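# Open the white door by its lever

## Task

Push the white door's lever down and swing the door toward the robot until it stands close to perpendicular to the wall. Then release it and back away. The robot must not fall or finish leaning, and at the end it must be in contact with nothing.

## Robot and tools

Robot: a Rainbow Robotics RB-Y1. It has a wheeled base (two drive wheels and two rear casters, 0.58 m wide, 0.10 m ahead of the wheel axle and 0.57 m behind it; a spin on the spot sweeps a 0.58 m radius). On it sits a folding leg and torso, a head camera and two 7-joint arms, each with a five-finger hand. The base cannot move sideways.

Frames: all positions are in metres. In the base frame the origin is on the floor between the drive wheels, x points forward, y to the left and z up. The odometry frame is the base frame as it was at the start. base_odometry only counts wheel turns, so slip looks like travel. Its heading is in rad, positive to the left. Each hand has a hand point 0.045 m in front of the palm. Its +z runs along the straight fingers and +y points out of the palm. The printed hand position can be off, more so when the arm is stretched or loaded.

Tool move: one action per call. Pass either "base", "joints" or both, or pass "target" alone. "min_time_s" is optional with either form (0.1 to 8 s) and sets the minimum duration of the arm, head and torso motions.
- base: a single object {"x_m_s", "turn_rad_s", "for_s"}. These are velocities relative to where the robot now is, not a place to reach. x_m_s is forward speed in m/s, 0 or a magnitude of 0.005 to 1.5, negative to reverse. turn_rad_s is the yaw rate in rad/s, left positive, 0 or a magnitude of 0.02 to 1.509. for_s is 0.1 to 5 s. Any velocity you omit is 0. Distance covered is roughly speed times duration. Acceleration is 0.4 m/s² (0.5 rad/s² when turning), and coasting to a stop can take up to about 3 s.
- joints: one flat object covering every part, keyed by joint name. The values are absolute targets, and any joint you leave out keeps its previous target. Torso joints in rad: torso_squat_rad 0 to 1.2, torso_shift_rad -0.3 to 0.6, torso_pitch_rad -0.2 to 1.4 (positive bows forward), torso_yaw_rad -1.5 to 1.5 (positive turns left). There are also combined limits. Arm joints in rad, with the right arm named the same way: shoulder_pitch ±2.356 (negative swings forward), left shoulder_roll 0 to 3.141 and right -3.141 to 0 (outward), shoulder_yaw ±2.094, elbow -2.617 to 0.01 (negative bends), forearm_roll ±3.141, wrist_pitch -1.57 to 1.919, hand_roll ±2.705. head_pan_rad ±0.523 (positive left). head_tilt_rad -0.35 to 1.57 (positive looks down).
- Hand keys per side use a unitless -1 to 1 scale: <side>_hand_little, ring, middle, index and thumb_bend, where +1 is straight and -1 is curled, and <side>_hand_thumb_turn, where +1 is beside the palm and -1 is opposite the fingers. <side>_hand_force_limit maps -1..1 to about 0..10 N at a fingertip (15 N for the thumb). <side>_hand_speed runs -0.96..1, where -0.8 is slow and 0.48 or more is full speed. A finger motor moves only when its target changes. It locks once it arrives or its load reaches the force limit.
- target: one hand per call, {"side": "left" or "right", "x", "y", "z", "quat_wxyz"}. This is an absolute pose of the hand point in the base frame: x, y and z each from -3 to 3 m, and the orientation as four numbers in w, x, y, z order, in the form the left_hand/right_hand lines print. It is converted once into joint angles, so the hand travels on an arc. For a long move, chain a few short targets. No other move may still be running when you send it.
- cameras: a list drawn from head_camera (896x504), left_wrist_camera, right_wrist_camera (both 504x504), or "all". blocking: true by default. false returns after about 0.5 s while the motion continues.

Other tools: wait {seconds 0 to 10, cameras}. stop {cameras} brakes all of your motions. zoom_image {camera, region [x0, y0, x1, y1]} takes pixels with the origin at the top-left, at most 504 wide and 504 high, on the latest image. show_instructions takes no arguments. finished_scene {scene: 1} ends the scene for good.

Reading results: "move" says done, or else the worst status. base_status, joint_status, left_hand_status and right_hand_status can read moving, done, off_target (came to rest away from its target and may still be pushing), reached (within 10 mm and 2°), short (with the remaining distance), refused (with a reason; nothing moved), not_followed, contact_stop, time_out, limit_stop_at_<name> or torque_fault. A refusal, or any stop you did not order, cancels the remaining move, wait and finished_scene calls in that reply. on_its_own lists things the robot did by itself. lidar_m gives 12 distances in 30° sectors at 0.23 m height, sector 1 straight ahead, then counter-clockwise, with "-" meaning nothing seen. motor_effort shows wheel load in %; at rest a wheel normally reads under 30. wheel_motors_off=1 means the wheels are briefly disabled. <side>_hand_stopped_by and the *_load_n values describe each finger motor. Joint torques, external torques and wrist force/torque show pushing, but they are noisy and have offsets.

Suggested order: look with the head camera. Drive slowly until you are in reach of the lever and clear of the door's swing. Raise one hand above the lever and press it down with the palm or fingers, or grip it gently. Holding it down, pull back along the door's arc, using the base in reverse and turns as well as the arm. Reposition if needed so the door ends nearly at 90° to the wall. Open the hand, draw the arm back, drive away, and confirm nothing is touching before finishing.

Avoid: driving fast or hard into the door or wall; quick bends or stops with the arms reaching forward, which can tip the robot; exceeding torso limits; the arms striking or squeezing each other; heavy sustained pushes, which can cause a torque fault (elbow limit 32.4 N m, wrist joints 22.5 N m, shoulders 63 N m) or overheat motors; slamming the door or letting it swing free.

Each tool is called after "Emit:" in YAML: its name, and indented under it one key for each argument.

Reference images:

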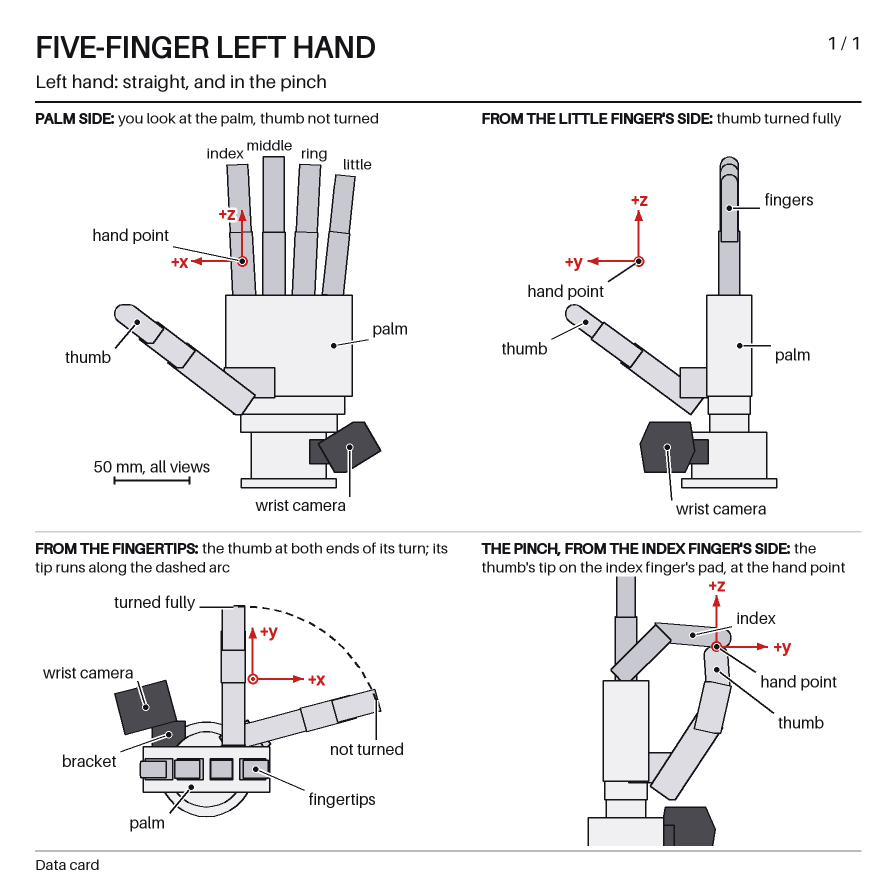

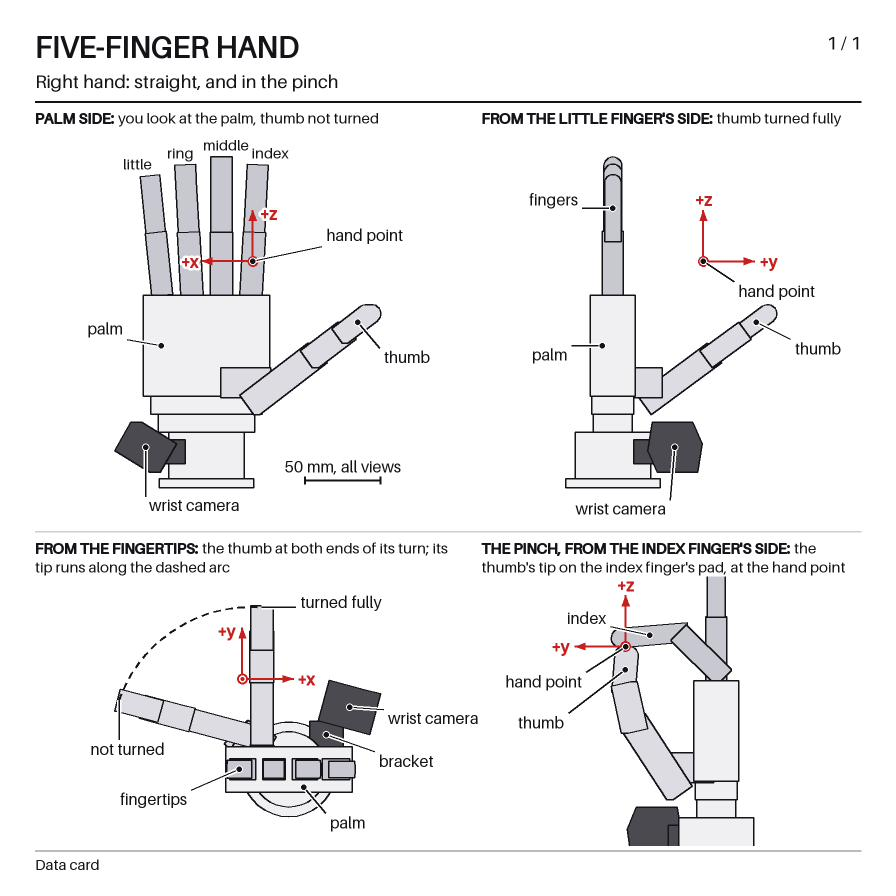

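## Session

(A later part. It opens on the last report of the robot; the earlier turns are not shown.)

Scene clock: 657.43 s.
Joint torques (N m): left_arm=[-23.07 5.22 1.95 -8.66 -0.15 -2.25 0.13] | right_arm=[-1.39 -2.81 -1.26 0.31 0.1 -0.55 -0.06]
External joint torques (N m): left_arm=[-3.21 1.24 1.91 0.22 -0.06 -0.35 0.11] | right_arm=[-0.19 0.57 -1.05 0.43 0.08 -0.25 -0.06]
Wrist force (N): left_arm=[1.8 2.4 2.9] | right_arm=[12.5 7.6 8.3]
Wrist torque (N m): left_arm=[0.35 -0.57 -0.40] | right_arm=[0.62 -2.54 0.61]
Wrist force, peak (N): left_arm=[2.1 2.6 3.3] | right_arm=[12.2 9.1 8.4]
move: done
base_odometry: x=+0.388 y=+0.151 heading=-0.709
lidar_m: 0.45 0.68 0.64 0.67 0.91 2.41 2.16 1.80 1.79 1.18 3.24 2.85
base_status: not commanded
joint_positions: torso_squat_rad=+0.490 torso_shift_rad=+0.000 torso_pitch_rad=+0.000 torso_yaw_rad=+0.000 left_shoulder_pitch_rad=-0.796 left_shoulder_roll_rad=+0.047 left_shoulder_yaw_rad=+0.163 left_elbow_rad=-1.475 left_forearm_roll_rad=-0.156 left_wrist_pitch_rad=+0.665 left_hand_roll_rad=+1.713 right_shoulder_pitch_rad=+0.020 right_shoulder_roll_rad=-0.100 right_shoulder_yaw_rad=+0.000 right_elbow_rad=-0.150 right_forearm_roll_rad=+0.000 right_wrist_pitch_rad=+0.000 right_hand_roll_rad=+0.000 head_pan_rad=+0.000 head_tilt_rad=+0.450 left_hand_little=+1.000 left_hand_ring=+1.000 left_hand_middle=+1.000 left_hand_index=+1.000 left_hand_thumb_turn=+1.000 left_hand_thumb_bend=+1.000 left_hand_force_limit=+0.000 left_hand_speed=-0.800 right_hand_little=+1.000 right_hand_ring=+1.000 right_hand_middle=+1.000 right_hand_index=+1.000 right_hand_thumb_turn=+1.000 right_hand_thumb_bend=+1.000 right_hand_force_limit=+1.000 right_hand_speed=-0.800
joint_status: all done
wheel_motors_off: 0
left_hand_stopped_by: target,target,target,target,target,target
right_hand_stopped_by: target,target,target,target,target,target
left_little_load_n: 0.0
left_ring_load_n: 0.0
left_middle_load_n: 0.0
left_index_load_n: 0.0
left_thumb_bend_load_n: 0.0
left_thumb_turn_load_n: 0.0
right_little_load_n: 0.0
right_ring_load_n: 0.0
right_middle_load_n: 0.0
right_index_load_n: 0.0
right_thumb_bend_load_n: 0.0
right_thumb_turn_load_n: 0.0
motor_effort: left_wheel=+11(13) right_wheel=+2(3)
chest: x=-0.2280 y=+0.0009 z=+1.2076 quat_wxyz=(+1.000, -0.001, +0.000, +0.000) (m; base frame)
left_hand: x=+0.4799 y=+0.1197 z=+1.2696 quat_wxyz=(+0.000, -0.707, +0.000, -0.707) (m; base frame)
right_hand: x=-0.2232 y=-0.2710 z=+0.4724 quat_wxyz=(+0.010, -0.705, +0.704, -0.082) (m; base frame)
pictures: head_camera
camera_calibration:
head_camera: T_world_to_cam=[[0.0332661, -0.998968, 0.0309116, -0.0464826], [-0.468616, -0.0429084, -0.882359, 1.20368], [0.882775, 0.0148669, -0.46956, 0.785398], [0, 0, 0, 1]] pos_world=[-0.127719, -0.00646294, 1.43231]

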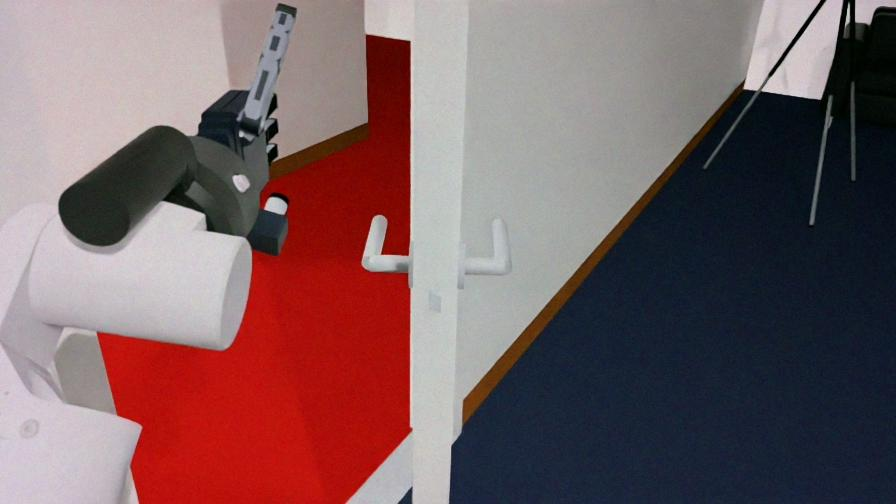

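Emit:
move:
  target: {"side": "left", "x": 0.6, "y": 0.12, "z": 1.29, "quat_wxyz": [0, 0.7071, 0, 0.7071]}
  min_time_s: 2
  cameras: ["head_camera"]

Emit:
move:
  base: {"turn_rad_s": -0.2, "for_s": 1.2}
  cameras: ["head_camera"]

Scene clock: 685.93 s.
Joint torques (N m): left_arm=[-27.61 9.97 2.69 -9.24 -0.08 -1.64 -0.15] | right_arm=[-1.73 -2.66 -1.4 0.55 0.12 -0.68 0.03]
External joint torques (N m): left_arm=[-2.85 1.32 2.79 0.62 0.07 -0.21 -0.17] | right_arm=[-0.53 0.72 -1.19 0.67 0.1 -0.39 0.03]
Wrist force (N): left_arm=[1.8 2.6 3.0] | right_arm=[11.8 7.9 7.4]
Wrist torque (N m): left_arm=[0.38 -0.61 -0.38] | right_arm=[0.70 -2.39 0.60]
Wrist force, peak (N): left_arm=[1.7 2.9 4.1] | right_arm=[12.8 8.5 8.3]
move: short
base_odometry: x=+0.388 y=+0.151 heading=-0.709
lidar_m: 0.45 0.68 0.65 0.68 0.92 2.41 2.16 1.82 1.80 1.17 3.23 2.84
base_status: not commanded
joint_positions: torso_squat_rad=+0.490 torso_shift_rad=+0.000 torso_pitch_rad=+0.000 torso_yaw_rad=+0.000 left_shoulder_pitch_rad=-1.454 left_shoulder_roll_rad=+0.215 left_shoulder_yaw_rad=+0.269 left_elbow_rad=-0.267 left_forearm_roll_rad=-0.678 left_wrist_pitch_rad=+0.219 left_hand_roll_rad=+2.301 right_shoulder_pitch_rad=+0.020 right_shoulder_roll_rad=-0.100 right_shoulder_yaw_rad=+0.000 right_elbow_rad=-0.150 right_forearm_roll_rad=+0.000 right_wrist_pitch_rad=+0.000 right_hand_roll_rad=+0.000 head_pan_rad=+0.000 head_tilt_rad=+0.450 left_hand_little=+1.000 left_hand_ring=+1.000 left_hand_middle=+1.000 left_hand_index=+1.000 left_hand_thumb_turn=+1.000 left_hand_thumb_bend=+1.000 left_hand_force_limit=+0.000 left_hand_speed=-0.800 right_hand_little=+1.000 right_hand_ring=+1.000 right_hand_middle=+1.000 right_hand_index=+1.000 right_hand_thumb_turn=+1.000 right_hand_thumb_bend=+1.000 right_hand_force_limit=+1.000 right_hand_speed=-0.800
joint_status: all done
wheel_motors_off: 0
left_hand_stopped_by: target,target,target,target,target,target
right_hand_stopped_by: target,target,target,target,target,target
left_little_load_n: 0.5
left_ring_load_n: 0.0
left_middle_load_n: 0.0
left_index_load_n: 0.5
left_thumb_bend_load_n: 0.0
left_thumb_turn_load_n: -0.5
right_little_load_n: 0.0
right_ring_load_n: 0.0
right_middle_load_n: 0.0
right_index_load_n: 0.0
right_thumb_bend_load_n: 0.0
right_thumb_turn_load_n: 0.0
motor_effort: left_wheel=+12(14) right_wheel=+2(4)
chest: x=-0.2280 y=+0.0009 z=+1.2076 quat_wxyz=(+1.000, -0.001, +0.000, +0.000) (m; base frame)
left_hand: x=+0.5852 y=+0.1215 z=+1.2896 quat_wxyz=(+0.017, -0.725, -0.013, -0.689) (m; base frame)
left_hand_status: short (checked arc, as near as the solve gets, planned for 2.0 s): 15 mm and 3.8 deg off.
right_hand: x=-0.2232 y=-0.2710 z=+0.4724 quat_wxyz=(+0.010, -0.705, +0.704, -0.082) (m; base frame)
pictures: head_camera
camera_calibration:
head_camera: T_world_to_cam=[[0.0332661, -0.998968, 0.0309116, -0.0464826], [-0.468616, -0.0429084, -0.882359, 1.20368], [0.882775, 0.0148669, -0.46956, 0.785398], [0, 0, 0, 1]] pos_world=[-0.127719, -0.00646294, 1.43231]

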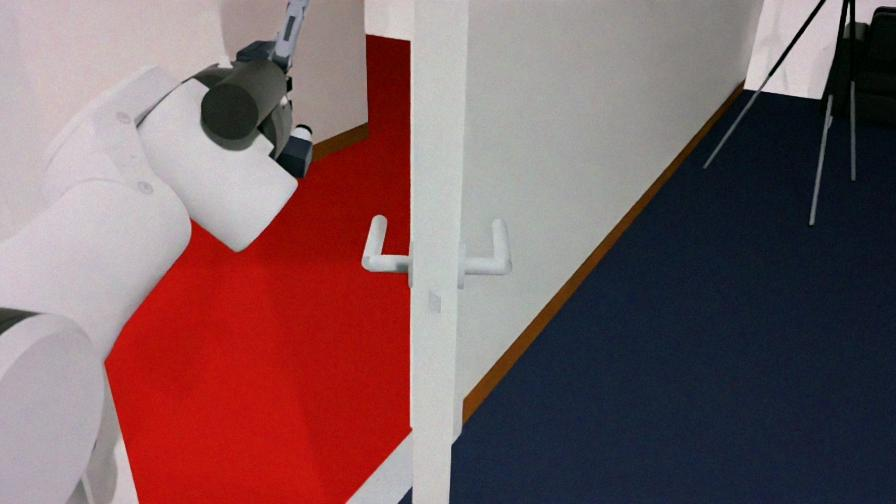

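Scene clock: 687.93 s.
Joint torques (N m): left_arm=[-28.79 6.72 -0.23 -9.71 -0.5 -1.74 -0.48] | right_arm=[-1.08 -2.62 -0.84 0.38 0.21 -0.5 0.02]
External joint torques (N m): left_arm=[-4.04 -1.94 -0.12 0.15 -0.35 -0.31 -0.5] | right_arm=[0.12 0.76 -0.63 0.5 0.19 -0.2 0.02]
Wrist force (N): left_arm=[1.6 2.1 3.1] | right_arm=[10.9 8.2 7.6]
Wrist torque (N m): left_arm=[0.29 -0.57 -0.52] | right_arm=[0.68 -2.29 0.53]
Wrist force, peak (N): left_arm=[-0.4 -16.7 -4.6] | right_arm=[12.4 8.6 8.6]
move: done
base_odometry: x=+0.388 y=+0.151 heading=-0.949
lidar_m: 0.48 1.26 0.65 0.65 0.77 1.32 2.53 1.99 1.78 1.18 1.19 4.69
base_status: done (sent for 1.2 of 1.2 s)
joint_positions: torso_squat_rad=+0.490 torso_shift_rad=+0.000 torso_pitch_rad=+0.000 torso_yaw_rad=+0.000 left_shoulder_pitch_rad=-1.454 left_shoulder_roll_rad=+0.216 left_shoulder_yaw_rad=+0.270 left_elbow_rad=-0.267 left_forearm_roll_rad=-0.678 left_wrist_pitch_rad=+0.219 left_hand_roll_rad=+2.301 right_shoulder_pitch_rad=+0.020 right_shoulder_roll_rad=-0.100 right_shoulder_yaw_rad=+0.000 right_elbow_rad=-0.150 right_forearm_roll_rad=+0.000 right_wrist_pitch_rad=+0.000 right_hand_roll_rad=+0.000 head_pan_rad=+0.000 head_tilt_rad=+0.450 left_hand_little=+1.000 left_hand_ring=+1.000 left_hand_middle=+1.000 left_hand_index=+1.000 left_hand_thumb_turn=+1.000 left_hand_thumb_bend=+1.000 left_hand_force_limit=+0.000 left_hand_speed=-0.800 right_hand_little=+1.000 right_hand_ring=+1.000 right_hand_middle=+1.000 right_hand_index=+1.000 right_hand_thumb_turn=+1.000 right_hand_thumb_bend=+1.000 right_hand_force_limit=+1.000 right_hand_speed=-0.800
joint_status: not commanded
wheel_motors_off: 0
left_hand_stopped_by: target,target,target,target,target,target
right_hand_stopped_by: target,target,target,target,target,target
left_little_load_n: 0.0
left_ring_load_n: 0.0
left_middle_load_n: 0.0
left_index_load_n: 0.0
left_thumb_bend_load_n: -0.5
left_thumb_turn_load_n: 0.0
right_little_load_n: 0.0
right_ring_load_n: 0.0
right_middle_load_n: 0.0
right_index_load_n: 0.0
right_thumb_bend_load_n: 0.0
right_thumb_turn_load_n: 0.0
motor_effort: left_wheel=+11(30) right_wheel=+3(12)
chest: x=-0.2280 y=+0.0009 z=+1.2076 quat_wxyz=(+1.000, -0.001, +0.000, +0.000) (m; base frame)
left_hand: x=+0.5852 y=+0.1222 z=+1.2896 quat_wxyz=(+0.017, -0.725, -0.014, -0.689) (m; base frame)
right_hand: x=-0.2232 y=-0.2710 z=+0.4724 quat_wxyz=(+0.010, -0.705, +0.704, -0.082) (m; base frame)
pictures: head_camera
camera_calibration:
head_camera: T_world_to_cam=[[0.0332673, -0.998968, 0.0309139, -0.0464824], [-0.468616, -0.042911, -0.882359, 1.20364], [0.882775, 0.0148669, -0.46956, 0.785486], [0, 0, 0, 1]] pos_world=[-0.127819, -0.00646294, 1.43231]

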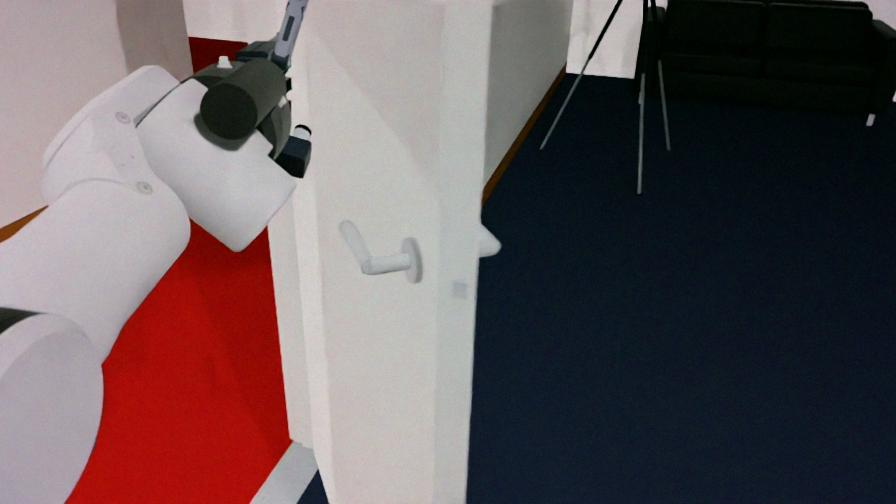

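Emit:
move:
  base: {"turn_rad_s": -0.12, "for_s": 2}
  cameras: ["head_camera"]

Scene clock: 693.53 s.
Joint torques (N m): left_arm=[-28.08 7.31 -0.5 -10.02 -0.43 -1.9 -0.51] | right_arm=[-1.05 -2.85 -1.25 0.25 0.18 -0.8 0.08]
External joint torques (N m): left_arm=[-3.32 -1.34 -0.39 -0.16 -0.28 -0.47 -0.53] | right_arm=[0.15 0.54 -1.04 0.37 0.16 -0.51 0.08]
Wrist force (N): left_arm=[1.7 2.1 3.0] | right_arm=[11.9 8.1 8.7]
Wrist torque (N m): left_arm=[0.30 -0.55 -0.52] | right_arm=[0.61 -2.44 0.59]
Wrist force, peak (N): left_arm=[2.3 2.9 3.1] | right_arm=[11.9 8.4 9.2]
move: done
base_odometry: x=+0.388 y=+0.152 heading=-1.188
lidar_m: 0.61 0.87 0.66 0.65 0.69 0.97 2.84 2.16 1.79 2.01 1.17 3.39
base_status: done (sent for 2 of 2 s)
joint_positions: torso_squat_rad=+0.490 torso_shift_rad=+0.000 torso_pitch_rad=+0.000 torso_yaw_rad=+0.000 left_shoulder_pitch_rad=-1.454 left_shoulder_roll_rad=+0.216 left_shoulder_yaw_rad=+0.270 left_elbow_rad=-0.267 left_forearm_roll_rad=-0.678 left_wrist_pitch_rad=+0.219 left_hand_roll_rad=+2.301 right_shoulder_pitch_rad=+0.020 right_shoulder_roll_rad=-0.100 right_shoulder_yaw_rad=+0.000 right_elbow_rad=-0.150 right_forearm_roll_rad=+0.000 right_wrist_pitch_rad=+0.000 right_hand_roll_rad=+0.000 head_pan_rad=+0.000 head_tilt_rad=+0.450 left_hand_little=+1.000 left_hand_ring=+1.000 left_hand_middle=+1.000 left_hand_index=+1.000 left_hand_thumb_turn=+1.000 left_hand_thumb_bend=+1.000 left_hand_force_limit=+0.000 left_hand_speed=-0.800 right_hand_little=+1.000 right_hand_ring=+1.000 right_hand_middle=+1.000 right_hand_index=+1.000 right_hand_thumb_turn=+1.000 right_hand_thumb_bend=+1.000 right_hand_force_limit=+1.000 right_hand_speed=-0.800
joint_status: not commanded
wheel_motors_off: 0
left_hand_stopped_by: target,target,target,target,target,target
right_hand_stopped_by: target,target,target,target,target,target
left_little_load_n: 0.0
left_ring_load_n: 0.0
left_middle_load_n: 0.0
left_index_load_n: 0.0
left_thumb_bend_load_n: 0.0
left_thumb_turn_load_n: -0.5
right_little_load_n: 0.0
right_ring_load_n: 0.0
right_middle_load_n: 0.0
right_index_load_n: 0.0
right_thumb_bend_load_n: 0.0
right_thumb_turn_load_n: 0.0
motor_effort: left_wheel=+12(23) right_wheel=+3(11)
chest: x=-0.2280 y=+0.0009 z=+1.2076 quat_wxyz=(+1.000, -0.001, +0.000, +0.000) (m; base frame)
left_hand: x=+0.5852 y=+0.1221 z=+1.2896 quat_wxyz=(+0.017, -0.725, -0.014, -0.689) (m; base frame)
right_hand: x=-0.2232 y=-0.2710 z=+0.4724 quat_wxyz=(+0.010, -0.705, +0.704, -0.082) (m; base frame)
pictures: head_camera
camera_calibration:
head_camera: T_world_to_cam=[[0.0332661, -0.998968, 0.0309116, -0.0464826], [-0.468616, -0.0429084, -0.882359, 1.20368], [0.882775, 0.0148669, -0.46956, 0.785398], [0, 0, 0, 1]] pos_world=[-0.127719, -0.00646294, 1.43231]

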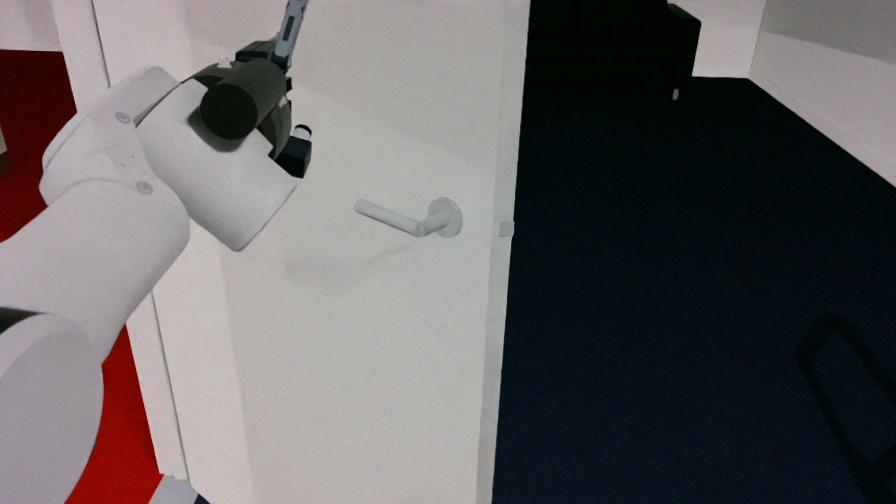

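Emit:
move:
  joints: {"left_hand_little": -1, "left_hand_ring": -1, "left_hand_middle": -1, "left_hand_index": -1, "left_hand_speed": 0}
  cameras: []

Emit:
move:
  base: {"x_m_s": 0.1, "for_s": 2.5}
  cameras: ["head_camera"]

Scene clock: 712.17 s.
Joint torques (N m): left_arm=[-28.37 7.73 -0.31 -9.57 -0.44 -1.91 -0.39] | right_arm=[-1.04 -2.3 -0.93 0.76 0.12 -0.62 0.06]
External joint torques (N m): left_arm=[-3.63 -0.92 -0.23 0.27 -0.31 -0.5 -0.43] | right_arm=[0.16 1.09 -0.72 0.88 0.1 -0.32 0.05]
Wrist force (N): left_arm=[2.0 2.2 2.9] | right_arm=[11.4 8.4 8.2]
Wrist torque (N m): left_arm=[0.36 -0.59 -0.53] | right_arm=[0.73 -2.36 0.55]
Wrist force, peak (N): left_arm=[2.6 2.2 3.5] | right_arm=[11.6 9.3 8.8]
move: done
base_odometry: x=+0.388 y=+0.152 heading=-1.188
lidar_m: 0.62 0.85 0.68 0.65 0.69 0.98 2.84 2.15 1.80 2.03 1.17 3.41
base_status: not commanded
joint_positions: torso_squat_rad=+0.490 torso_shift_rad=+0.000 torso_pitch_rad=+0.000 torso_yaw_rad=+0.000 left_shoulder_pitch_rad=-1.454 left_shoulder_roll_rad=+0.216 left_shoulder_yaw_rad=+0.270 left_elbow_rad=-0.267 left_forearm_roll_rad=-0.678 left_wrist_pitch_rad=+0.219 left_hand_roll_rad=+2.301 right_shoulder_pitch_rad=+0.020 right_shoulder_roll_rad=-0.100 right_shoulder_yaw_rad=+0.000 right_elbow_rad=-0.150 right_forearm_roll_rad=+0.000 right_wrist_pitch_rad=+0.000 right_hand_roll_rad=+0.000 head_pan_rad=+0.000 head_tilt_rad=+0.450 left_hand_little=-1.000 left_hand_ring=-1.000 left_hand_middle=-1.000 left_hand_index=-1.000 left_hand_thumb_turn=+1.000 left_hand_thumb_bend=+1.000 left_hand_force_limit=+0.000 left_hand_speed=+0.000 right_hand_little=+1.000 right_hand_ring=+1.000 right_hand_middle=+1.000 right_hand_index=+1.000 right_hand_thumb_turn=+1.000 right_hand_thumb_bend=+1.000 right_hand_force_limit=+1.000 right_hand_speed=-0.800
joint_status: all done
wheel_motors_off: 0
left_hand_stopped_by: target,target,target,target,target,target
right_hand_stopped_by: target,target,target,target,target,target
left_little_load_n: 0.0
left_ring_load_n: 0.0
left_middle_load_n: 0.0
left_index_load_n: 0.0
left_thumb_bend_load_n: 0.0
left_thumb_turn_load_n: 0.0
right_little_load_n: 0.0
right_ring_load_n: 0.0
right_middle_load_n: 0.0
right_index_load_n: 0.0
right_thumb_bend_load_n: 0.0
right_thumb_turn_load_n: 0.0
motor_effort: left_wheel=+10(13) right_wheel=+2(3)
chest: x=-0.2280 y=+0.0009 z=+1.2076 quat_wxyz=(+1.000, -0.001, +0.000, +0.000) (m; base frame)
left_hand: x=+0.5852 y=+0.1221 z=+1.2896 quat_wxyz=(+0.017, -0.725, -0.014, -0.689) (m; base frame)
right_hand: x=-0.2232 y=-0.2710 z=+0.4724 quat_wxyz=(+0.010, -0.705, +0.704, -0.082) (m; base frame)
pictures: none
No camera images: "cameras" was empty.

Scene clock: 715.37 s.
Joint torques (N m): left_arm=[-28.29 7.04 0.05 -9.93 -0.2 -1.82 -0.33] | right_arm=[-0.67 -2.54 -1.17 0.56 0.24 -0.62 0.16]
External joint torques (N m): left_arm=[-3.56 -1.61 0.13 -0.09 -0.06 -0.41 -0.37] | right_arm=[0.53 0.84 -0.96 0.68 0.22 -0.32 0.16]
Wrist force (N): left_arm=[2.0 2.7 3.4] | right_arm=[11.9 8.3 8.1]
Wrist torque (N m): left_arm=[0.37 -0.61 -0.51] | right_arm=[0.72 -2.44 0.58]
Wrist force, peak (N): left_arm=[-1.4 -10.1 -27.0] | right_arm=[12.1 8.6 8.8]
move: done
base_odometry: x=+0.481 y=-0.080 heading=-1.189
lidar_m: 0.49 0.68 2.63 0.63 0.68 0.95 2.82 2.37 1.89 2.33 1.08 0.49
base_status: done (sent for 2.5 of 2.5 s)
joint_positions: torso_squat_rad=+0.490 torso_shift_rad=+0.000 torso_pitch_rad=+0.000 torso_yaw_rad=+0.000 left_shoulder_pitch_rad=-1.454 left_shoulder_roll_rad=+0.216 left_shoulder_yaw_rad=+0.270 left_elbow_rad=-0.267 left_forearm_roll_rad=-0.678 left_wrist_pitch_rad=+0.219 left_hand_roll_rad=+2.301 right_shoulder_pitch_rad=+0.020 right_shoulder_roll_rad=-0.100 right_shoulder_yaw_rad=+0.000 right_elbow_rad=-0.150 right_forearm_roll_rad=+0.000 right_wrist_pitch_rad=+0.000 right_hand_roll_rad=+0.000 head_pan_rad=+0.000 head_tilt_rad=+0.450 left_hand_little=-1.000 left_hand_ring=-1.000 left_hand_middle=-1.000 left_hand_index=-1.000 left_hand_thumb_turn=+1.000 left_hand_thumb_bend=+1.000 left_hand_force_limit=+0.000 left_hand_speed=+0.000 right_hand_little=+1.000 right_hand_ring=+1.000 right_hand_middle=+1.000 right_hand_index=+1.000 right_hand_thumb_turn=+1.000 right_hand_thumb_bend=+1.000 right_hand_force_limit=+1.000 right_hand_speed=-0.800
joint_status: not commanded
wheel_motors_off: 0
left_hand_stopped_by: target,target,target,target,target,target
right_hand_stopped_by: target,target,target,target,target,target
left_little_load_n: 0.0
left_ring_load_n: 0.0
left_middle_load_n: 0.0
left_index_load_n: 0.0
left_thumb_bend_load_n: 0.0
left_thumb_turn_load_n: 0.0
right_little_load_n: 0.0
right_ring_load_n: 0.0
right_middle_load_n: 0.0
right_index_load_n: 0.0
right_thumb_bend_load_n: 0.0
right_thumb_turn_load_n: 0.0
motor_effort: left_wheel=-6(28) right_wheel=+5(25)
chest: x=-0.2279 y=+0.0009 z=+1.2076 quat_wxyz=(+1.000, -0.001, +0.000, +0.000) (m; base frame)
left_hand: x=+0.5853 y=+0.1222 z=+1.2895 quat_wxyz=(+0.017, -0.725, -0.014, -0.689) (m; base frame)
right_hand: x=-0.2232 y=-0.2710 z=+0.4724 quat_wxyz=(+0.010, -0.705, +0.704, -0.082) (m; base frame)
pictures: head_camera
camera_calibration:
head_camera: T_world_to_cam=[[0.0332701, -0.998968, 0.0309059, -0.0464771], [-0.468735, -0.0429072, -0.882296, 1.20362], [0.882712, 0.0148674, -0.469679, 0.785473], [0, 0, 0, 1]] pos_world=[-0.127619, -0.00646293, 1.43231]

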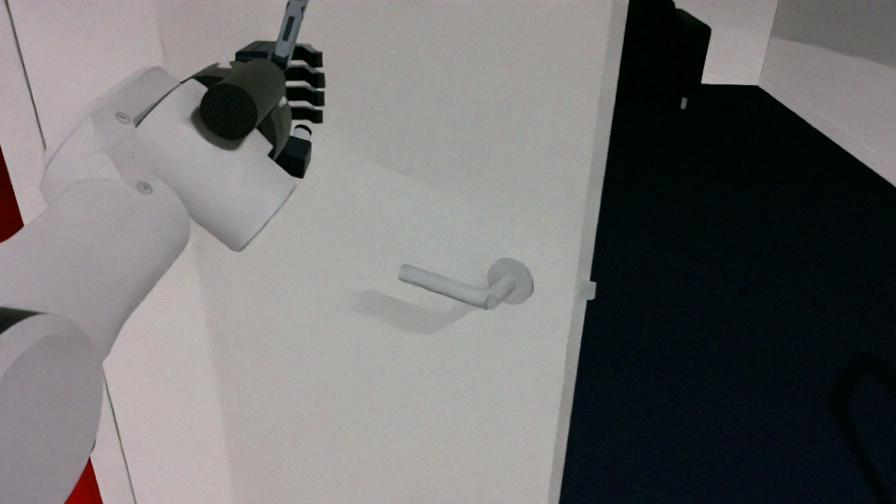

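Emit:
move:
  base: {"x_m_s": 0.08, "for_s": 2.5}
  cameras: ["head_camera"]

Scene clock: 724.77 s.
Joint torques (N m): left_arm=[-27.63 8.27 -0.13 -9.9 -0.26 -1.55 -0.36] | right_arm=[-1.02 -3.05 -1.25 0.11 0.25 -0.5 0.02]
External joint torques (N m): left_arm=[-2.89 -0.38 -0.05 -0.05 -0.13 -0.14 -0.4] | right_arm=[0.17 0.33 -1.04 0.23 0.23 -0.2 0.02]
Wrist force (N): left_arm=[1.8 2.5 3.2] | right_arm=[11.8 7.8 8.0]
Wrist torque (N m): left_arm=[0.34 -0.55 -0.52] | right_arm=[0.66 -2.43 0.60]
Wrist force, peak (N): left_arm=[-4.8 -3.3 -55.8] | right_arm=[12.7 8.4 8.4]
move: done
base_odometry: x=+0.556 y=-0.266 heading=-1.190
lidar_m: 0.58 0.65 2.55 0.64 0.67 0.95 2.77 2.44 1.98 1.03 1.09 0.58
base_status: done (sent for 2.5 of 2.5 s)
joint_positions: torso_squat_rad=+0.490 torso_shift_rad=+0.000 torso_pitch_rad=+0.000 torso_yaw_rad=+0.000 left_shoulder_pitch_rad=-1.454 left_shoulder_roll_rad=+0.215 left_shoulder_yaw_rad=+0.270 left_elbow_rad=-0.267 left_forearm_roll_rad=-0.678 left_wrist_pitch_rad=+0.219 left_hand_roll_rad=+2.301 right_shoulder_pitch_rad=+0.020 right_shoulder_roll_rad=-0.100 right_shoulder_yaw_rad=+0.000 right_elbow_rad=-0.150 right_forearm_roll_rad=+0.000 right_wrist_pitch_rad=+0.000 right_hand_roll_rad=+0.000 head_pan_rad=+0.000 head_tilt_rad=+0.450 left_hand_little=-1.000 left_hand_ring=-1.000 left_hand_middle=-1.000 left_hand_index=-1.000 left_hand_thumb_turn=+1.000 left_hand_thumb_bend=+1.000 left_hand_force_limit=+0.000 left_hand_speed=+0.000 right_hand_little=+1.000 right_hand_ring=+1.000 right_hand_middle=+1.000 right_hand_index=+1.000 right_hand_thumb_turn=+1.000 right_hand_thumb_bend=+1.000 right_hand_force_limit=+1.000 right_hand_speed=-0.800
joint_status: not commanded
wheel_motors_off: 0
left_hand_stopped_by: target,target,target,target,target,target
right_hand_stopped_by: target,target,target,target,target,target
left_little_load_n: 0.0
left_ring_load_n: 0.0
left_middle_load_n: 0.0
left_index_load_n: 0.0
left_thumb_bend_load_n: 0.0
left_thumb_turn_load_n: 0.0
right_little_load_n: 0.0
right_ring_load_n: 0.0
right_middle_load_n: 0.0
right_index_load_n: 0.0
right_thumb_bend_load_n: 0.0
right_thumb_turn_load_n: 0.0
motor_effort: left_wheel=-6(16) right_wheel=+6(30)
chest: x=-0.2279 y=+0.0009 z=+1.2076 quat_wxyz=(+1.000, -0.001, +0.000, +0.000) (m; base frame)
left_hand: x=+0.5853 y=+0.1219 z=+1.2896 quat_wxyz=(+0.017, -0.725, -0.014, -0.689) (m; base frame)
right_hand: x=-0.2232 y=-0.2710 z=+0.4724 quat_wxyz=(+0.010, -0.705, +0.704, -0.082) (m; base frame)
pictures: head_camera
camera_calibration:
head_camera: T_world_to_cam=[[0.0332701, -0.998968, 0.0309059, -0.0464771], [-0.468735, -0.0429072, -0.882296, 1.20362], [0.882712, 0.0148674, -0.469679, 0.785473], [0, 0, 0, 1]] pos_world=[-0.127619, -0.00646293, 1.43231]

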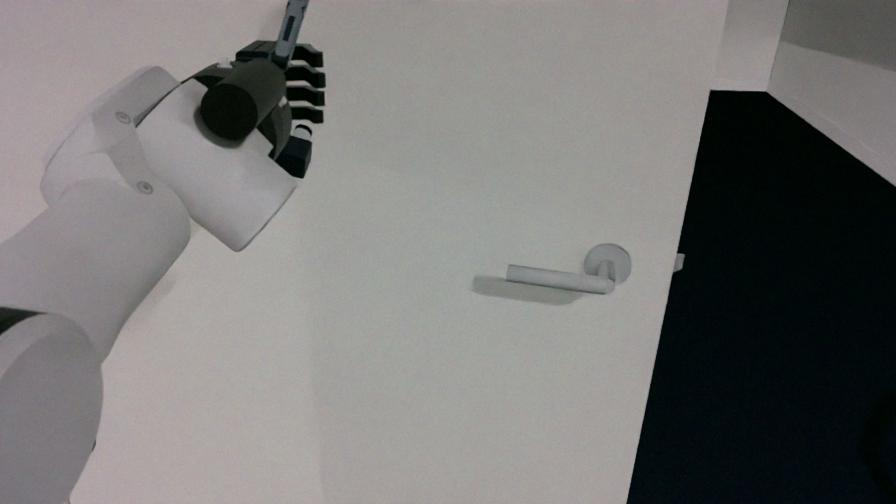

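Emit:
move:
  base: {"x_m_s": 0.04, "for_s": 2.5}
  cameras: ["head_camera"]

Scene clock: 736.60 s.
Joint torques (N m): left_arm=[-27.5 8.52 -0.55 -10 -0.3 -1.56 -0.28] | right_arm=[-1.11 -2.11 -0.78 0.33 0.17 -0.65 0.15]
External joint torques (N m): left_arm=[-2.76 -0.13 -0.46 -0.15 -0.17 -0.15 -0.32] | right_arm=[0.09 1.27 -0.57 0.45 0.14 -0.36 0.15]
Wrist force (N): left_arm=[1.9 2.5 3.2] | right_arm=[11.6 8.6 7.9]
Wrist torque (N m): left_arm=[0.38 -0.56 -0.52] | right_arm=[0.73 -2.35 0.51]
Wrist force, peak (N): left_arm=[2.1 2.4 4.2] | right_arm=[12.2 9.2 8.6]
move: done
base_odometry: x=+0.593 y=-0.359 heading=-1.190
lidar_m: 0.56 0.60 0.88 2.45 0.68 0.95 2.75 2.42 2.01 1.03 1.10 0.58
base_status: done (sent for 2.5 of 2.5 s)
joint_positions: torso_squat_rad=+0.490 torso_shift_rad=+0.000 torso_pitch_rad=+0.000 torso_yaw_rad=+0.000 left_shoulder_pitch_rad=-1.454 left_shoulder_roll_rad=+0.215 left_shoulder_yaw_rad=+0.270 left_elbow_rad=-0.267 left_forearm_roll_rad=-0.678 left_wrist_pitch_rad=+0.219 left_hand_roll_rad=+2.301 right_shoulder_pitch_rad=+0.020 right_shoulder_roll_rad=-0.100 right_shoulder_yaw_rad=+0.000 right_elbow_rad=-0.150 right_forearm_roll_rad=+0.000 right_wrist_pitch_rad=+0.000 right_hand_roll_rad=+0.000 head_pan_rad=+0.000 head_tilt_rad=+0.450 left_hand_little=-1.000 left_hand_ring=-1.000 left_hand_middle=-1.000 left_hand_index=-1.000 left_hand_thumb_turn=+1.000 left_hand_thumb_bend=+1.000 left_hand_force_limit=+0.000 left_hand_speed=+0.000 right_hand_little=+1.000 right_hand_ring=+1.000 right_hand_middle=+1.000 right_hand_index=+1.000 right_hand_thumb_turn=+1.000 right_hand_thumb_bend=+1.000 right_hand_force_limit=+1.000 right_hand_speed=-0.800
joint_status: not commanded
wheel_motors_off: 0
left_hand_stopped_by: target,target,target,target,target,target
right_hand_stopped_by: target,target,target,target,target,target
left_little_load_n: 0.0
left_ring_load_n: 0.0
left_middle_load_n: 0.0
left_index_load_n: 0.0
left_thumb_bend_load_n: -0.5
left_thumb_turn_load_n: 0.0
right_little_load_n: 0.0
right_ring_load_n: 0.0
right_middle_load_n: 0.0
right_index_load_n: 0.0
right_thumb_bend_load_n: 0.0
right_thumb_turn_load_n: 0.0
motor_effort: left_wheel=-6(16) right_wheel=+6(22)
chest: x=-0.2279 y=+0.0009 z=+1.2076 quat_wxyz=(+1.000, -0.001, +0.000, +0.000) (m; base frame)
left_hand: x=+0.5852 y=+0.1219 z=+1.2896 quat_wxyz=(+0.017, -0.725, -0.014, -0.689) (m; base frame)
right_hand: x=-0.2232 y=-0.2710 z=+0.4724 quat_wxyz=(+0.010, -0.705, +0.704, -0.082) (m; base frame)
pictures: head_camera
camera_calibration:
head_camera: T_world_to_cam=[[0.0332661, -0.998968, 0.0309116, -0.0464826], [-0.468616, -0.0429084, -0.882359, 1.20368], [0.882775, 0.0148669, -0.46956, 0.785398], [0, 0, 0, 1]] pos_world=[-0.127719, -0.00646294, 1.43231]

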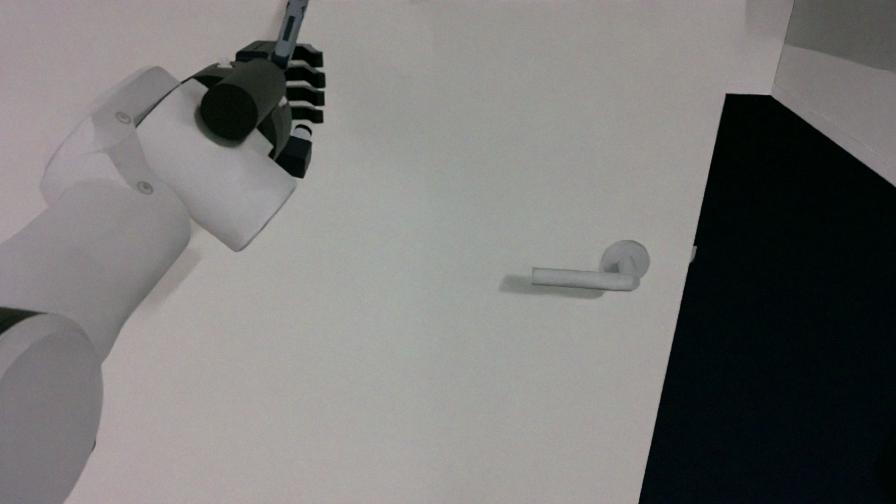

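Emit:
move:
  joints: {"head_tilt_rad": 1.0, "head_pan_rad": 0.1}
  cameras: ["head_camera"]

Scene clock: 760.10 s.
Joint torques (N m): left_arm=[-28.06 8.6 -0.17 -10 -0.26 -1.48 -0.5] | right_arm=[-1.35 -2.79 -1.4 0.4 0.03 -0.56 0.1]
External joint torques (N m): left_arm=[-3.33 -0.05 -0.08 -0.16 -0.13 -0.07 -0.53] | right_arm=[-0.15 0.59 -1.19 0.51 0.01 -0.26 0.1]
Wrist force (N): left_arm=[1.8 2.6 3.0] | right_arm=[12.2 8.5 8.5]
Wrist torque (N m): left_arm=[0.39 -0.54 -0.53] | right_arm=[0.75 -2.45 0.61]
Wrist force, peak (N): left_arm=[2.3 2.9 3.6] | right_arm=[12.4 9.3 8.0]
move: done
base_odometry: x=+0.593 y=-0.359 heading=-1.190
lidar_m: 0.56 0.60 0.87 2.44 0.67 0.95 2.75 2.43 2.02 1.03 1.10 0.58
base_status: not commanded
joint_positions: torso_squat_rad=+0.490 torso_shift_rad=+0.000 torso_pitch_rad=+0.000 torso_yaw_rad=+0.000 left_shoulder_pitch_rad=-1.454 left_shoulder_roll_rad=+0.215 left_shoulder_yaw_rad=+0.270 left_elbow_rad=-0.267 left_forearm_roll_rad=-0.678 left_wrist_pitch_rad=+0.219 left_hand_roll_rad=+2.301 right_shoulder_pitch_rad=+0.020 right_shoulder_roll_rad=-0.100 right_shoulder_yaw_rad=+0.000 right_elbow_rad=-0.150 right_forearm_roll_rad=+0.000 right_wrist_pitch_rad=+0.000 right_hand_roll_rad=+0.000 head_pan_rad=+0.100 head_tilt_rad=+1.000 left_hand_little=-1.000 left_hand_ring=-1.000 left_hand_middle=-1.000 left_hand_index=-1.000 left_hand_thumb_turn=+1.000 left_hand_thumb_bend=+1.000 left_hand_force_limit=+0.000 left_hand_speed=+0.000 right_hand_little=+1.000 right_hand_ring=+1.000 right_hand_middle=+1.000 right_hand_index=+1.000 right_hand_thumb_turn=+1.000 right_hand_thumb_bend=+1.000 right_hand_force_limit=+1.000 right_hand_speed=-0.800
joint_status: all done
wheel_motors_off: 0
left_hand_stopped_by: target,target,target,target,target,target
right_hand_stopped_by: target,target,target,target,target,target
left_little_load_n: 0.0
left_ring_load_n: 0.0
left_middle_load_n: 0.0
left_index_load_n: 0.0
left_thumb_bend_load_n: 0.0
left_thumb_turn_load_n: 0.0
right_little_load_n: 0.0
right_ring_load_n: 0.0
right_middle_load_n: 0.0
right_index_load_n: 0.0
right_thumb_bend_load_n: 0.0
right_thumb_turn_load_n: 0.0
motor_effort: left_wheel=-6(7) right_wheel=+7(7)
chest: x=-0.2279 y=+0.0009 z=+1.2076 quat_wxyz=(+1.000, -0.001, +0.000, +0.000) (m; base frame)
left_hand: x=+0.5852 y=+0.1219 z=+1.2896 quat_wxyz=(+0.017, -0.725, -0.014, -0.689) (m; base frame)
right_hand: x=-0.2232 y=-0.2710 z=+0.4724 quat_wxyz=(+0.010, -0.705, +0.704, -0.082) (m; base frame)
pictures: head_camera
camera_calibration:
head_camera: T_world_to_cam=[[0.143339, -0.989631, 0.00917476, 0.00674304], [-0.852244, -0.128142, -0.507207, 0.596778], [0.503124, 0.0648836, -0.861775, 1.2593], [0, 0, 0, 1]] pos_world=[-0.125947, 0.001438, 1.38786]

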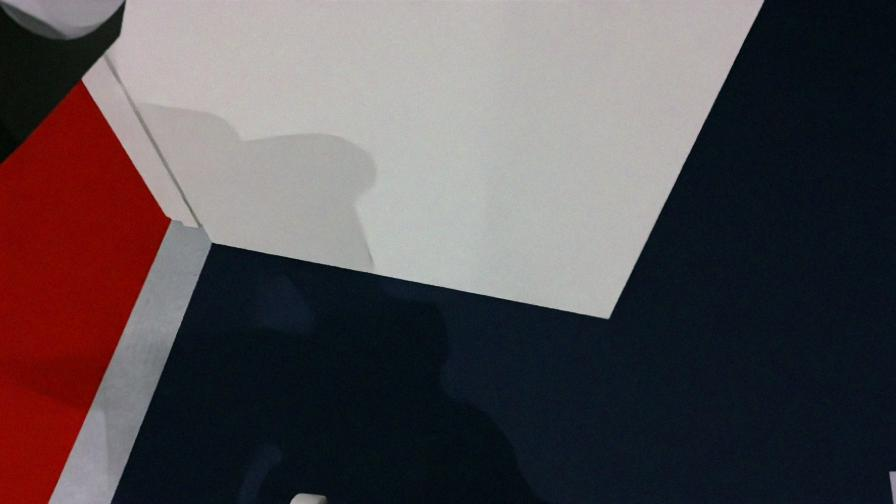

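Emit:
move:
  base: {"x_m_s": 0.02, "for_s": 1.1}
  cameras: ["head_camera"]

Scene clock: 772.03 s.
Joint torques (N m): left_arm=[-27.5 9.07 -0.18 -10.16 -0.18 -1.58 -0.38] | right_arm=[-0.78 -2.36 -1.21 0.53 0.18 -0.53 0.06]
External joint torques (N m): left_arm=[-2.77 0.42 -0.09 -0.31 -0.05 -0.17 -0.41] | right_arm=[0.42 1.02 -1 0.65 0.16 -0.23 0.05]
Wrist force (N): left_arm=[1.8 2.6 3.0] | right_arm=[11.8 8.0 7.6]
Wrist torque (N m): left_arm=[0.39 -0.57 -0.54] | right_arm=[0.68 -2.35 0.60]
Wrist force, peak (N): left_arm=[-1.7 1.9 -15.6] | right_arm=[12.3 9.1 8.5]
move: done
base_odometry: x=+0.601 y=-0.379 heading=-1.191
lidar_m: 0.57 0.60 0.83 2.44 0.69 0.95 2.75 2.44 2.04 1.03 1.11 0.59
base_status: done (sent for 1.1 of 1.1 s)
joint_positions: torso_squat_rad=+0.490 torso_shift_rad=+0.000 torso_pitch_rad=+0.000 torso_yaw_rad=+0.000 left_shoulder_pitch_rad=-1.454 left_shoulder_roll_rad=+0.215 left_shoulder_yaw_rad=+0.270 left_elbow_rad=-0.267 left_forearm_roll_rad=-0.678 left_wrist_pitch_rad=+0.219 left_hand_roll_rad=+2.301 right_shoulder_pitch_rad=+0.020 right_shoulder_roll_rad=-0.100 right_shoulder_yaw_rad=+0.000 right_elbow_rad=-0.150 right_forearm_roll_rad=+0.000 right_wrist_pitch_rad=+0.000 right_hand_roll_rad=+0.000 head_pan_rad=+0.100 head_tilt_rad=+1.000 left_hand_little=-1.000 left_hand_ring=-1.000 left_hand_middle=-1.000 left_hand_index=-1.000 left_hand_thumb_turn=+1.000 left_hand_thumb_bend=+1.000 left_hand_force_limit=+0.000 left_hand_speed=+0.000 right_hand_little=+1.000 right_hand_ring=+1.000 right_hand_middle=+1.000 right_hand_index=+1.000 right_hand_thumb_turn=+1.000 right_hand_thumb_bend=+1.000 right_hand_force_limit=+1.000 right_hand_speed=-0.800
joint_status: not commanded
wheel_motors_off: 0
left_hand_stopped_by: target,target,target,target,target,target
right_hand_stopped_by: target,target,target,target,target,target
left_little_load_n: 0.0
left_ring_load_n: 0.0
left_middle_load_n: 0.0
left_index_load_n: 0.0
left_thumb_bend_load_n: 0.0
left_thumb_turn_load_n: 0.0
right_little_load_n: 0.0
right_ring_load_n: 0.0
right_middle_load_n: 0.0
right_index_load_n: 0.0
right_thumb_bend_load_n: 0.0
right_thumb_turn_load_n: 0.0
motor_effort: left_wheel=-6(8) right_wheel=+5(16)
chest: x=-0.2279 y=+0.0009 z=+1.2076 quat_wxyz=(+1.000, -0.001, +0.000, +0.000) (m; base frame)
left_hand: x=+0.5852 y=+0.1218 z=+1.2896 quat_wxyz=(+0.017, -0.725, -0.014, -0.689) (m; base frame)
right_hand: x=-0.2232 y=-0.2710 z=+0.4724 quat_wxyz=(+0.010, -0.705, +0.704, -0.082) (m; base frame)
pictures: head_camera
camera_calibration:
head_camera: T_world_to_cam=[[0.143339, -0.989631, 0.00917476, 0.00674304], [-0.852244, -0.128142, -0.507207, 0.596778], [0.503124, 0.0648836, -0.861775, 1.2593], [0, 0, 0, 1]] pos_world=[-0.125947, 0.001438, 1.38786]

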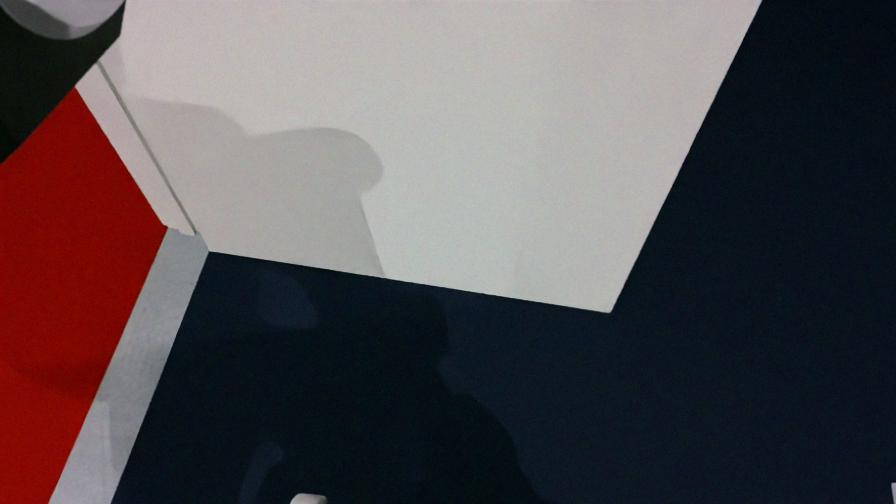

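Emit:
move:
  base: {"x_m_s": -0.15, "for_s": 2.5}
  cameras: ["head_camera"]

Scene clock: 785.33 s.
Joint torques (N m): left_arm=[-27.97 9.06 -0.29 -9.7 -0.28 -1.62 -0.35] | right_arm=[-1.54 -2.62 -0.9 0.37 0.24 -0.61 0.07]
External joint torques (N m): left_arm=[-3.24 0.41 -0.2 0.14 -0.15 -0.21 -0.39] | right_arm=[-0.34 0.77 -0.7 0.49 0.22 -0.31 0.07]
Wrist force (N): left_arm=[1.7 1.7 2.9] | right_arm=[12.1 7.6 8.1]
Wrist torque (N m): left_arm=[0.28 -0.53 -0.51] | right_arm=[0.55 -2.52 0.55]
Wrist force, peak (N): left_arm=[2.3 2.6 3.7] | right_arm=[12.5 8.8 8.1]
move: done
base_odometry: x=+0.462 y=-0.031 heading=-1.192
lidar_m: 0.94 0.99 2.65 0.64 0.68 0.97 2.75 2.32 1.87 2.34 1.10 0.99
base_status: done (sent for 2.5 of 2.5 s)
joint_positions: torso_squat_rad=+0.490 torso_shift_rad=+0.000 torso_pitch_rad=+0.000 torso_yaw_rad=+0.000 left_shoulder_pitch_rad=-1.454 left_shoulder_roll_rad=+0.215 left_shoulder_yaw_rad=+0.270 left_elbow_rad=-0.267 left_forearm_roll_rad=-0.678 left_wrist_pitch_rad=+0.219 left_hand_roll_rad=+2.301 right_shoulder_pitch_rad=+0.020 right_shoulder_roll_rad=-0.100 right_shoulder_yaw_rad=+0.000 right_elbow_rad=-0.150 right_forearm_roll_rad=+0.000 right_wrist_pitch_rad=+0.000 right_hand_roll_rad=+0.000 head_pan_rad=+0.100 head_tilt_rad=+1.000 left_hand_little=-1.000 left_hand_ring=-1.000 left_hand_middle=-1.000 left_hand_index=-1.000 left_hand_thumb_turn=+1.000 left_hand_thumb_bend=+1.000 left_hand_force_limit=+0.000 left_hand_speed=+0.000 right_hand_little=+1.000 right_hand_ring=+1.000 right_hand_middle=+1.000 right_hand_index=+1.000 right_hand_thumb_turn=+1.000 right_hand_thumb_bend=+1.000 right_hand_force_limit=+1.000 right_hand_speed=-0.800
joint_status: not commanded
wheel_motors_off: 0
left_hand_stopped_by: target,target,target,target,target,target
right_hand_stopped_by: target,target,target,target,target,target
left_little_load_n: 0.0
left_ring_load_n: 0.0
left_middle_load_n: 0.0
left_index_load_n: 0.0
left_thumb_bend_load_n: 0.0
left_thumb_turn_load_n: 0.0
right_little_load_n: 0.0
right_ring_load_n: 0.0
right_middle_load_n: 0.0
right_index_load_n: 0.0
right_thumb_bend_load_n: 0.0
right_thumb_turn_load_n: 0.0
motor_effort: left_wheel=-11(19) right_wheel=+9(25)
chest: x=-0.2280 y=+0.0009 z=+1.2076 quat_wxyz=(+1.000, -0.001, +0.000, +0.000) (m; base frame)
left_hand: x=+0.5852 y=+0.1218 z=+1.2896 quat_wxyz=(+0.017, -0.725, -0.014, -0.689) (m; base frame)
right_hand: x=-0.2233 y=-0.2710 z=+0.4724 quat_wxyz=(+0.010, -0.705, +0.704, -0.082) (m; base frame)
pictures: head_camera
camera_calibration:
head_camera: T_world_to_cam=[[0.143339, -0.989631, 0.00917476, 0.00674304], [-0.852244, -0.128142, -0.507207, 0.596778], [0.503124, 0.0648836, -0.861775, 1.2593], [0, 0, 0, 1]] pos_world=[-0.125947, 0.001438, 1.38786]

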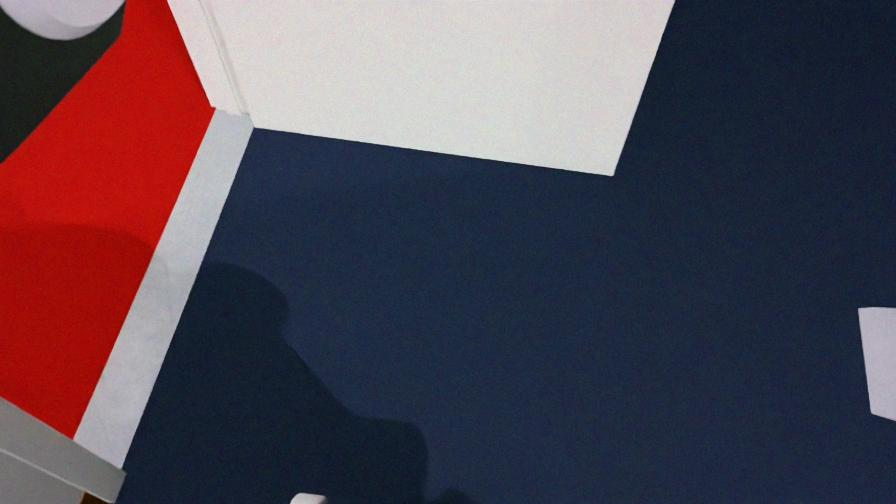

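Emit:
move:
  joints: {"left_shoulder_pitch_rad": 0.02, "left_shoulder_roll_rad": 0.12, "left_shoulder_yaw_rad": 0, "left_elbow_rad": -0.15, "left_forearm_roll_rad": 0, "left_wrist_pitch_rad": 0, "left_hand_roll_rad": 0, "head_tilt_rad": 0.5, "head_pan_rad": 0}
  min_time_s: 3.5
  cameras: ["head_camera"]

Scene clock: 798.33 s.
Joint torques (N m): left_arm=[-0.46 1.7 -0.99 0.63 0.46 -0.56 -0.11] | right_arm=[-1.42 -3.18 -0.97 0.21 0.28 -0.55 0.12]
External joint torques (N m): left_arm=[0.7 -1.51 -1.21 0.8 0.44 -0.27 -0.1] | right_arm=[-0.22 0.2 -0.76 0.32 0.25 -0.25 0.11]
Wrist force (N): left_arm=[8.7 2.8 8.2] | right_arm=[11.0 7.9 7.8]
Wrist torque (N m): left_arm=[0.08 -0.97 -0.20] | right_arm=[0.70 -2.26 0.50]
Wrist force, peak (N): left_arm=[8.6 4.3 8.2] | right_arm=[12.6 8.8 8.4]
move: done
base_odometry: x=+0.462 y=-0.031 heading=-1.192
lidar_m: 0.93 1.00 2.64 0.64 0.68 0.95 2.77 2.33 1.85 2.34 1.10 0.98
base_status: not commanded
joint_positions: torso_squat_rad=+0.490 torso_shift_rad=+0.000 torso_pitch_rad=+0.000 torso_yaw_rad=+0.000 left_shoulder_pitch_rad=+0.020 left_shoulder_roll_rad=+0.120 left_shoulder_yaw_rad=+0.000 left_elbow_rad=-0.150 left_forearm_roll_rad=+0.000 left_wrist_pitch_rad=+0.000 left_hand_roll_rad=+0.000 right_shoulder_pitch_rad=+0.020 right_shoulder_roll_rad=-0.100 right_shoulder_yaw_rad=+0.000 right_elbow_rad=-0.150 right_forearm_roll_rad=+0.000 right_wrist_pitch_rad=+0.000 right_hand_roll_rad=+0.000 head_pan_rad=+0.000 head_tilt_rad=+0.500 left_hand_little=-1.000 left_hand_ring=-1.000 left_hand_middle=-1.000 left_hand_index=-1.000 left_hand_thumb_turn=+1.000 left_hand_thumb_bend=+1.000 left_hand_force_limit=+0.000 left_hand_speed=+0.000 right_hand_little=+1.000 right_hand_ring=+1.000 right_hand_middle=+1.000 right_hand_index=+1.000 right_hand_thumb_turn=+1.000 right_hand_thumb_bend=+1.000 right_hand_force_limit=+1.000 right_hand_speed=-0.800
joint_status: all done
wheel_motors_off: 0
left_hand_stopped_by: target,target,target,target,target,target
right_hand_stopped_by: target,target,target,target,target,target
left_little_load_n: 0.0
left_ring_load_n: 0.0
left_middle_load_n: 0.0
left_index_load_n: 0.0
left_thumb_bend_load_n: 0.0
left_thumb_turn_load_n: 0.0
right_little_load_n: 0.0
right_ring_load_n: 0.0
right_middle_load_n: 0.0
right_index_load_n: 0.0
right_thumb_bend_load_n: 0.0
right_thumb_turn_load_n: 0.0
motor_effort: left_wheel=-11(13) right_wheel=+10(11)
chest: x=-0.2280 y=+0.0009 z=+1.2076 quat_wxyz=(+1.000, -0.001, +0.000, +0.000) (m; base frame)
left_hand: x=-0.2232 y=+0.2874 z=+0.4729 quat_wxyz=(+0.088, -0.703, +0.705, -0.004) (m; base frame)
right_hand: x=-0.2233 y=-0.2710 z=+0.4724 quat_wxyz=(+0.010, -0.705, +0.704, -0.082) (m; base frame)
pictures: head_camera
camera_calibration:
head_camera: T_world_to_cam=[[0.034772, -0.998968, 0.0292104, -0.0438792], [-0.512178, -0.0429106, -0.857806, 1.16018], [0.858175, 0.0148667, -0.513142, 0.841669], [0, 0, 0, 1]] pos_world=[-0.126556, -0.00656294, 1.42838]

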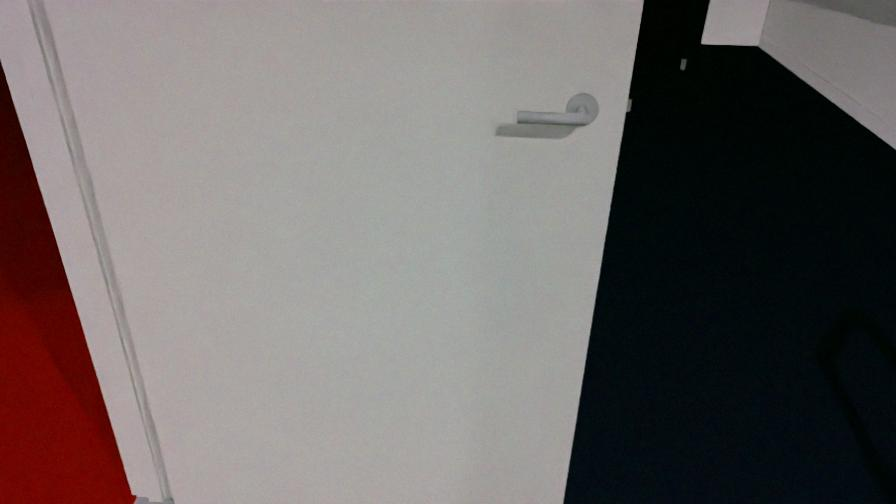

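Emit:
finished_scene:

The scene is finished: the task was done.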